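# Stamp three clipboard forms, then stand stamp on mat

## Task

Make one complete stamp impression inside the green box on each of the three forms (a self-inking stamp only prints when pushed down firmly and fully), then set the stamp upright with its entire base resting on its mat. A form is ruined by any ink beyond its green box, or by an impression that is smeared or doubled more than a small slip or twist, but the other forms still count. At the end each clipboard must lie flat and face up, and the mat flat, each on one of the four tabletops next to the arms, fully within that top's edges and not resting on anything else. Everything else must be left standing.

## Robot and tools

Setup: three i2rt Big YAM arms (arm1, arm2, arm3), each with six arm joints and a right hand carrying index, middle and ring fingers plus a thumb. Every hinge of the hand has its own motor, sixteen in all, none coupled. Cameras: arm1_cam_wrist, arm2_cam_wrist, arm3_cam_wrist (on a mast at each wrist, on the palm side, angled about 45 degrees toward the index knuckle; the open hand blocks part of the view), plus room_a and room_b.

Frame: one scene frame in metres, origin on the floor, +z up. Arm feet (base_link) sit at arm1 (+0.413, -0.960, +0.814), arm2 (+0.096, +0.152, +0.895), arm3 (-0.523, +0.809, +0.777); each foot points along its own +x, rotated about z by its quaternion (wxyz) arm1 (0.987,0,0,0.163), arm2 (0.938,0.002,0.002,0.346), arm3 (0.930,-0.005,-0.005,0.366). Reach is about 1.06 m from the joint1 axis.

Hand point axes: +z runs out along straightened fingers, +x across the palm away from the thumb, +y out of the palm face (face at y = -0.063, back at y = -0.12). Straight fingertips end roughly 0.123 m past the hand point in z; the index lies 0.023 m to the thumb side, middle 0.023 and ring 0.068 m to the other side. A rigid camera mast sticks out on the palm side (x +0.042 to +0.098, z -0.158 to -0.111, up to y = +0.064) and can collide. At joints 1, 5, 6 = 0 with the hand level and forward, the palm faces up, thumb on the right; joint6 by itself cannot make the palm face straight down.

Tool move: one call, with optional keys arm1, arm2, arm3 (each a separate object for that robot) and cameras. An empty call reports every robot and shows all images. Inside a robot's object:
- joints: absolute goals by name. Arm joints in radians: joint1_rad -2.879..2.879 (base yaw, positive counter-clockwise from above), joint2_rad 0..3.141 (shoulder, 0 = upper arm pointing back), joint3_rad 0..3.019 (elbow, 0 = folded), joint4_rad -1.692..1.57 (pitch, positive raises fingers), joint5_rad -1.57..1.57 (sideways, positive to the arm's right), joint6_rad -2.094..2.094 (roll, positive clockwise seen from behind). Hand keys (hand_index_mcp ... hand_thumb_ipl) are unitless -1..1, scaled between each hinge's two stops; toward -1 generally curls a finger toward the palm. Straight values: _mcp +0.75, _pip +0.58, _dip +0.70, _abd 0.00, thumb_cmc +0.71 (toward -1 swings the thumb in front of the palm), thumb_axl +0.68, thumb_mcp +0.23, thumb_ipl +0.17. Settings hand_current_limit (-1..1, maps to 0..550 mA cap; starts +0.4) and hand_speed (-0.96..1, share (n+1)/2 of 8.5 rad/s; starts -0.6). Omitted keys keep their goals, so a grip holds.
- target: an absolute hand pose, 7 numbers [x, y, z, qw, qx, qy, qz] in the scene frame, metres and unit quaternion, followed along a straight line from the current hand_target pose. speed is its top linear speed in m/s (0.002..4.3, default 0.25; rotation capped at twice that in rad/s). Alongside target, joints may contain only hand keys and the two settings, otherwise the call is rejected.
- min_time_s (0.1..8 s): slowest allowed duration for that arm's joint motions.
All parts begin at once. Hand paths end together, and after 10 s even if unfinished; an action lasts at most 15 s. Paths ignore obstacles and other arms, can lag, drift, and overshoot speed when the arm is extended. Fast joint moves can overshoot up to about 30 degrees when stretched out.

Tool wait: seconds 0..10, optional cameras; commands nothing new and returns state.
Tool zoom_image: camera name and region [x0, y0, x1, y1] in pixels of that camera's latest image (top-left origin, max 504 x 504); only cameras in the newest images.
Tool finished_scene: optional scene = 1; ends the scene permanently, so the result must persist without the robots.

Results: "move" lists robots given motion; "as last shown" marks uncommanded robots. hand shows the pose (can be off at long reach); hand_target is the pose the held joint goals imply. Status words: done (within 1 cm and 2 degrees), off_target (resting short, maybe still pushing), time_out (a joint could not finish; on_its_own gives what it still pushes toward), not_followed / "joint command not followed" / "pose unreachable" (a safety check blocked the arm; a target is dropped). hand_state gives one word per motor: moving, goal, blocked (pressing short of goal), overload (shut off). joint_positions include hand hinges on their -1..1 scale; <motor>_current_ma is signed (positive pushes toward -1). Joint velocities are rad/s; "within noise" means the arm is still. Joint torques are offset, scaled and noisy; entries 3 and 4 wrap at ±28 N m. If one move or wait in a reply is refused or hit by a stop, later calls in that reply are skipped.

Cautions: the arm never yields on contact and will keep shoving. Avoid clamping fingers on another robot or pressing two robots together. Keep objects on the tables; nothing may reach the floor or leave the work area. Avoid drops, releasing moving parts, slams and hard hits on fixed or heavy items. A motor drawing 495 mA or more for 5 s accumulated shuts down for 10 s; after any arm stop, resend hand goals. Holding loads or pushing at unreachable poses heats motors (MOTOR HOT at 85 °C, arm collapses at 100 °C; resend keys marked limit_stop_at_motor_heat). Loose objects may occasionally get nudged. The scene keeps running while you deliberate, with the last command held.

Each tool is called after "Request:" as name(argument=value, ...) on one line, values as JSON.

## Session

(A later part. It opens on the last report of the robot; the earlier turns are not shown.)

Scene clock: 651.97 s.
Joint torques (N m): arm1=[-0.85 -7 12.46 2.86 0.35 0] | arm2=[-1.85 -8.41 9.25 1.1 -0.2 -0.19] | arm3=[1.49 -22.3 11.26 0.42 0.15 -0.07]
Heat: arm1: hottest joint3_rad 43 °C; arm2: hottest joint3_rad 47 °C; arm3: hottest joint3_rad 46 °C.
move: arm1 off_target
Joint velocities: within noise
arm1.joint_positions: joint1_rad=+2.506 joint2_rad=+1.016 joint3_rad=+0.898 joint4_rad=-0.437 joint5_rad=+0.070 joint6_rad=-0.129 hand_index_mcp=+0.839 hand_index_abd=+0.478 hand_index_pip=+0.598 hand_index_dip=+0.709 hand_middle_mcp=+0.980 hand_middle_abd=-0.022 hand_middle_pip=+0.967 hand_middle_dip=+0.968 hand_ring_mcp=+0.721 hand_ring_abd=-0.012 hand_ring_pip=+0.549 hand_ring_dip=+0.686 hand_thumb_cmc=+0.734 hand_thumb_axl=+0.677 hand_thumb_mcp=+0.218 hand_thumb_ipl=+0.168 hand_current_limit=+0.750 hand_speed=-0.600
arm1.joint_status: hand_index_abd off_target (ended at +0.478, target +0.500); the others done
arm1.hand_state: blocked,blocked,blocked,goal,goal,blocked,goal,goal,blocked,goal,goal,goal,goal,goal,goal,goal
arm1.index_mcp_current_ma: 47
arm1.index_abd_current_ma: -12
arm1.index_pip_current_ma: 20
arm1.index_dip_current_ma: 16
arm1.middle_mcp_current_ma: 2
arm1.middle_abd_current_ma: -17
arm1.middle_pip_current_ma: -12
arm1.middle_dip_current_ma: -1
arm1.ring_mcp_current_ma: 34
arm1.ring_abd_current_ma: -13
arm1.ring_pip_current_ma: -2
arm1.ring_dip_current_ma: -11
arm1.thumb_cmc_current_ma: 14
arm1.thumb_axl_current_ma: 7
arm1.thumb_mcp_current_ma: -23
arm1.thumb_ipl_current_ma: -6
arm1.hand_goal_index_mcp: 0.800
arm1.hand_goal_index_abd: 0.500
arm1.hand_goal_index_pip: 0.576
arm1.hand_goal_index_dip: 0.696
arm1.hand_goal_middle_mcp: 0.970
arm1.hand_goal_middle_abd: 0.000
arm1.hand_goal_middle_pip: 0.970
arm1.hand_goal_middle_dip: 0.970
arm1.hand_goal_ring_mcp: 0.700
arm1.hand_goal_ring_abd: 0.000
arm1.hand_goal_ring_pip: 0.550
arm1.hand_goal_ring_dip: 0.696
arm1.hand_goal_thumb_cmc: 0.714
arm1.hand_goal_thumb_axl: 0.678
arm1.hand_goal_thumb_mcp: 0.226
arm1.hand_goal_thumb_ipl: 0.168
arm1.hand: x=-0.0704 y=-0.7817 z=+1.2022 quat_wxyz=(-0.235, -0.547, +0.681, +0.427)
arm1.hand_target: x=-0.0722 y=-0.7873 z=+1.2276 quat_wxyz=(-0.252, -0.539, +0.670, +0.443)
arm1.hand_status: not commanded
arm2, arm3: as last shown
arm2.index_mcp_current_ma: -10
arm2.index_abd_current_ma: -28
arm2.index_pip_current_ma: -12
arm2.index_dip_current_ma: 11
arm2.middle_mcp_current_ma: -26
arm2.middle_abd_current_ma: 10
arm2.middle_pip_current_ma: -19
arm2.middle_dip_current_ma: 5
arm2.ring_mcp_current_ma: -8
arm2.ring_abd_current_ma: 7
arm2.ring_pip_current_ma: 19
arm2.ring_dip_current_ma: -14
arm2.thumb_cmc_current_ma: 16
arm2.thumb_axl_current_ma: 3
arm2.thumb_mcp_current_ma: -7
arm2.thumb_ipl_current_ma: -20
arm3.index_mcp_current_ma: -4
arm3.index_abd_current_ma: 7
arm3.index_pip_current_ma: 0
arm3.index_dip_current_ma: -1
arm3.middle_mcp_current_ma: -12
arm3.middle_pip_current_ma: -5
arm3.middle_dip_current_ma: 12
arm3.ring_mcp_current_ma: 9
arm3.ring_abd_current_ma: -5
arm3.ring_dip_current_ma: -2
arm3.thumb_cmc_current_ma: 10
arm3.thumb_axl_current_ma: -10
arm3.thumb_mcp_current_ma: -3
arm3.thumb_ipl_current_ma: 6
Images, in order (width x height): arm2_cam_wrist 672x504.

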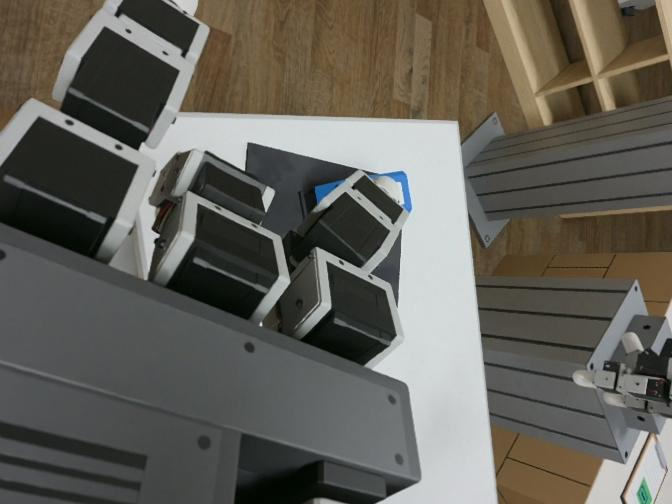

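Request:
move(arm1={"joints":{"joint1_rad":2.45,"joint4_rad":-0.55,"hand_index_abd":-0.35},"min_time_s":1.5}, cameras=["arm2_cam_wrist"])

Request:
zoom_image(camera="arm2_cam_wrist", region=[170, 0, 470, 220])

Scene clock: 654.00 s.
Joint torques (N m): arm1=[-3.14 -6.83 12.37 1.95 0.37 0.02] | arm2=[-1.9 -8.41 9.24 1.09 -0.2 -0.19] | arm3=[1.61 -22.24 11.3 0.42 0.15 -0.07]
Heat: arm1: hottest joint3_rad 43 °C; arm2: hottest joint3_rad 47 °C; arm3: hottest joint3_rad 46 °C.
move: arm1 off_target
Joint velocities: within noise
arm1.joint_positions: joint1_rad=+2.465 joint2_rad=+1.016 joint3_rad=+0.898 joint4_rad=-0.545 joint5_rad=+0.070 joint6_rad=-0.129 hand_index_mcp=+0.838 hand_index_abd=-0.320 hand_index_pip=+0.597 hand_index_dip=+0.709 hand_middle_mcp=+0.980 hand_middle_abd=-0.024 hand_middle_pip=+0.968 hand_middle_dip=+0.968 hand_ring_mcp=+0.721 hand_ring_abd=-0.012 hand_ring_pip=+0.549 hand_ring_dip=+0.686 hand_thumb_cmc=+0.734 hand_thumb_axl=+0.677 hand_thumb_mcp=+0.218 hand_thumb_ipl=+0.168 hand_current_limit=+0.750 hand_speed=-0.600
arm1.joint_status: hand_index_abd off_target (ended at -0.320, target -0.350); the others done
arm1.hand_state: blocked,blocked,blocked,goal,goal,blocked,goal,goal,blocked,goal,goal,goal,goal,goal,goal,goal
arm1.index_mcp_current_ma: 49
arm1.index_abd_current_ma: 24
arm1.index_pip_current_ma: 16
arm1.index_dip_current_ma: 18
arm1.middle_mcp_current_ma: 0
arm1.middle_abd_current_ma: -18
arm1.middle_pip_current_ma: -8
arm1.middle_dip_current_ma: 2
arm1.ring_mcp_current_ma: 30
arm1.ring_abd_current_ma: -9
arm1.ring_pip_current_ma: -5
arm1.ring_dip_current_ma: -13
arm1.thumb_cmc_current_ma: 18
arm1.thumb_axl_current_ma: 8
arm1.thumb_mcp_current_ma: -20
arm1.thumb_ipl_current_ma: -7
arm1.hand_goal_index_mcp: 0.800
arm1.hand_goal_index_abd: -0.350
arm1.hand_goal_index_pip: 0.576
arm1.hand_goal_index_dip: 0.696
arm1.hand_goal_middle_mcp: 0.970
arm1.hand_goal_middle_abd: 0.000
arm1.hand_goal_middle_pip: 0.970
arm1.hand_goal_middle_dip: 0.970
arm1.hand_goal_ring_mcp: 0.700
arm1.hand_goal_ring_abd: 0.000
arm1.hand_goal_ring_pip: 0.550
arm1.hand_goal_ring_dip: 0.696
arm1.hand_goal_thumb_cmc: 0.714
arm1.hand_goal_thumb_axl: 0.678
arm1.hand_goal_thumb_mcp: 0.226
arm1.hand_goal_thumb_ipl: 0.168
arm1.hand: x=-0.0556 y=-0.7645 z=+1.1751 quat_wxyz=(-0.201, -0.550, +0.710, +0.391)
arm1.hand_target: x=-0.0517 y=-0.7565 z=+1.1945 quat_wxyz=(-0.206, -0.536, +0.712, +0.404)
arm1.hand_status: not commanded
arm2.joint_positions: joint1_rad=-2.320 joint2_rad=+1.245 joint3_rad=+0.942 joint4_rad=-1.293 joint5_rad=-0.004 joint6_rad=-1.199 hand_index_mcp=+0.754 hand_index_abd=-0.013 hand_index_pip=+0.579 hand_index_dip=+0.695 hand_middle_mcp=+0.955 hand_middle_abd=+0.000 hand_middle_pip=+0.961 hand_middle_dip=+0.965 hand_ring_mcp=+0.755 hand_ring_abd=+0.021 hand_ring_pip=+0.573 hand_ring_dip=+0.687 hand_thumb_cmc=-0.562 hand_thumb_axl=+0.677 hand_thumb_mcp=+0.214 hand_thumb_ipl=+0.168 hand_current_limit=+0.400 hand_speed=-0.600
arm2.joint_status: not commanded
arm2.hand_state: goal,goal,goal,goal,goal,goal,goal,goal,goal,blocked,goal,goal,goal,goal,goal,goal
arm2.index_mcp_current_ma: -5
arm2.index_abd_current_ma: -16
arm2.index_pip_current_ma: 5
arm2.index_dip_current_ma: 9
arm2.middle_mcp_current_ma: -16
arm2.middle_abd_current_ma: 15
arm2.middle_pip_current_ma: 6
arm2.middle_dip_current_ma: 19
arm2.ring_mcp_current_ma: -1
arm2.ring_abd_current_ma: -4
arm2.ring_pip_current_ma: -8
arm2.ring_dip_current_ma: -2
arm2.thumb_cmc_current_ma: 8
arm2.thumb_axl_current_ma: -9
arm2.thumb_mcp_current_ma: -6
arm2.thumb_ipl_current_ma: 0
arm2.hand_goal_index_mcp: 0.754
arm2.hand_goal_index_abd: 0.000
arm2.hand_goal_index_pip: 0.576
arm2.hand_goal_index_dip: 0.696
arm2.hand_goal_middle_mcp: 0.970
arm2.hand_goal_middle_abd: 0.000
arm2.hand_goal_middle_pip: 0.970
arm2.hand_goal_middle_dip: 0.970
arm2.hand_goal_ring_mcp: 0.754
arm2.hand_goal_ring_abd: 0.000
arm2.hand_goal_ring_pip: 0.576
arm2.hand_goal_ring_dip: 0.696
arm2.hand_goal_thumb_cmc: -0.570
arm2.hand_goal_thumb_axl: 0.678
arm2.hand_goal_thumb_mcp: 0.226
arm2.hand_goal_thumb_ipl: 0.168
arm2.hand: x=+0.1516 y=-0.2266 z=+1.0427 quat_wxyz=(-0.012, +0.837, +0.546, +0.007)
arm2.hand_target: x=+0.1500 y=-0.2299 z=+1.0500 quat_wxyz=(+0.000, +0.836, +0.548, +0.000)
arm2.hand_status: not commanded
arm3.joint_positions: joint1_rad=+0.904 joint2_rad=+2.229 joint3_rad=+2.433 joint4_rad=-1.685 joint5_rad=+0.008 joint6_rad=+1.581 hand_index_mcp=+0.748 hand_index_abd=+0.003 hand_index_pip=+0.571 hand_index_dip=+0.701 hand_middle_mcp=+0.960 hand_middle_abd=+0.000 hand_middle_pip=+0.966 hand_middle_dip=+0.968 hand_ring_mcp=+0.748 hand_ring_abd=+0.007 hand_ring_pip=+0.570 hand_ring_dip=+0.698 hand_thumb_cmc=+0.719 hand_thumb_axl=+0.677 hand_thumb_mcp=+0.221 hand_thumb_ipl=+0.168 hand_current_limit=+0.400 hand_speed=-0.600
arm3.joint_status: not commanded
arm3.hand_state: goal,goal,goal,goal,goal,goal,goal,goal,goal,goal,goal,goal,goal,goal,goal,goal
arm3.index_mcp_current_ma: 1
arm3.index_abd_current_ma: 5
arm3.index_pip_current_ma: -5
arm3.index_dip_current_ma: -2
arm3.middle_mcp_current_ma: -11
arm3.middle_abd_current_ma: 9
arm3.middle_pip_current_ma: -6
arm3.middle_dip_current_ma: 10
arm3.ring_mcp_current_ma: 7
arm3.ring_abd_current_ma: -6
arm3.ring_pip_current_ma: 0
arm3.ring_dip_current_ma: -2
arm3.thumb_cmc_current_ma: 9
arm3.thumb_axl_current_ma: -7
arm3.thumb_mcp_current_ma: -1
arm3.thumb_ipl_current_ma: 8
arm3.hand_goal_index_mcp: 0.754
arm3.hand_goal_index_abd: 0.000
arm3.hand_goal_index_pip: 0.576
arm3.hand_goal_index_dip: 0.696
arm3.hand_goal_middle_mcp: 0.970
arm3.hand_goal_middle_abd: 0.000
arm3.hand_goal_middle_pip: 0.970
arm3.hand_goal_middle_dip: 0.970
arm3.hand_goal_ring_mcp: 0.754
arm3.hand_goal_ring_abd: 0.000
arm3.hand_goal_ring_pip: 0.576
arm3.hand_goal_ring_dip: 0.696
arm3.hand_goal_thumb_cmc: 0.714
arm3.hand_goal_thumb_axl: 0.678
arm3.hand_goal_thumb_mcp: 0.226
arm3.hand_goal_thumb_ipl: 0.168
arm3.hand: x=-0.4964 y=+1.4951 z=+0.9914 quat_wxyz=(-0.024, +0.680, +0.732, +0.036)
arm3.hand_target: x=-0.4940 y=+1.4990 z=+1.0070 quat_wxyz=(-0.033, +0.679, +0.732, +0.046)
arm3.hand_status: not commanded
Images, in order (width x height): arm2_cam_wrist 672x504.

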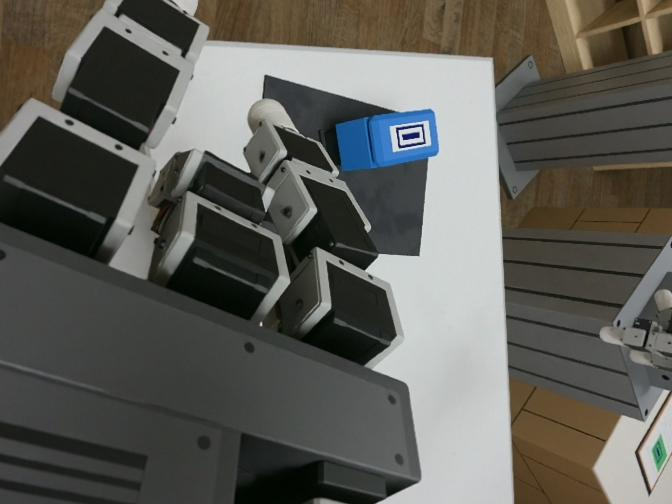

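Scaled by 1.680.

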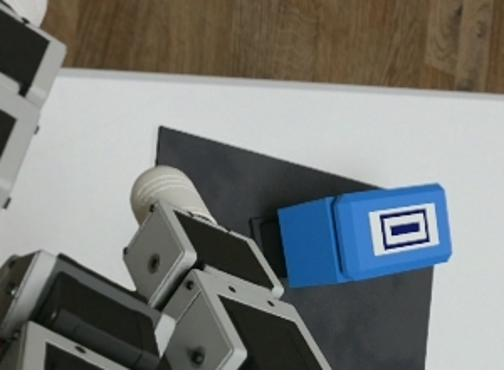

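Request:
finished_scene()

The scene is finished: the task was done.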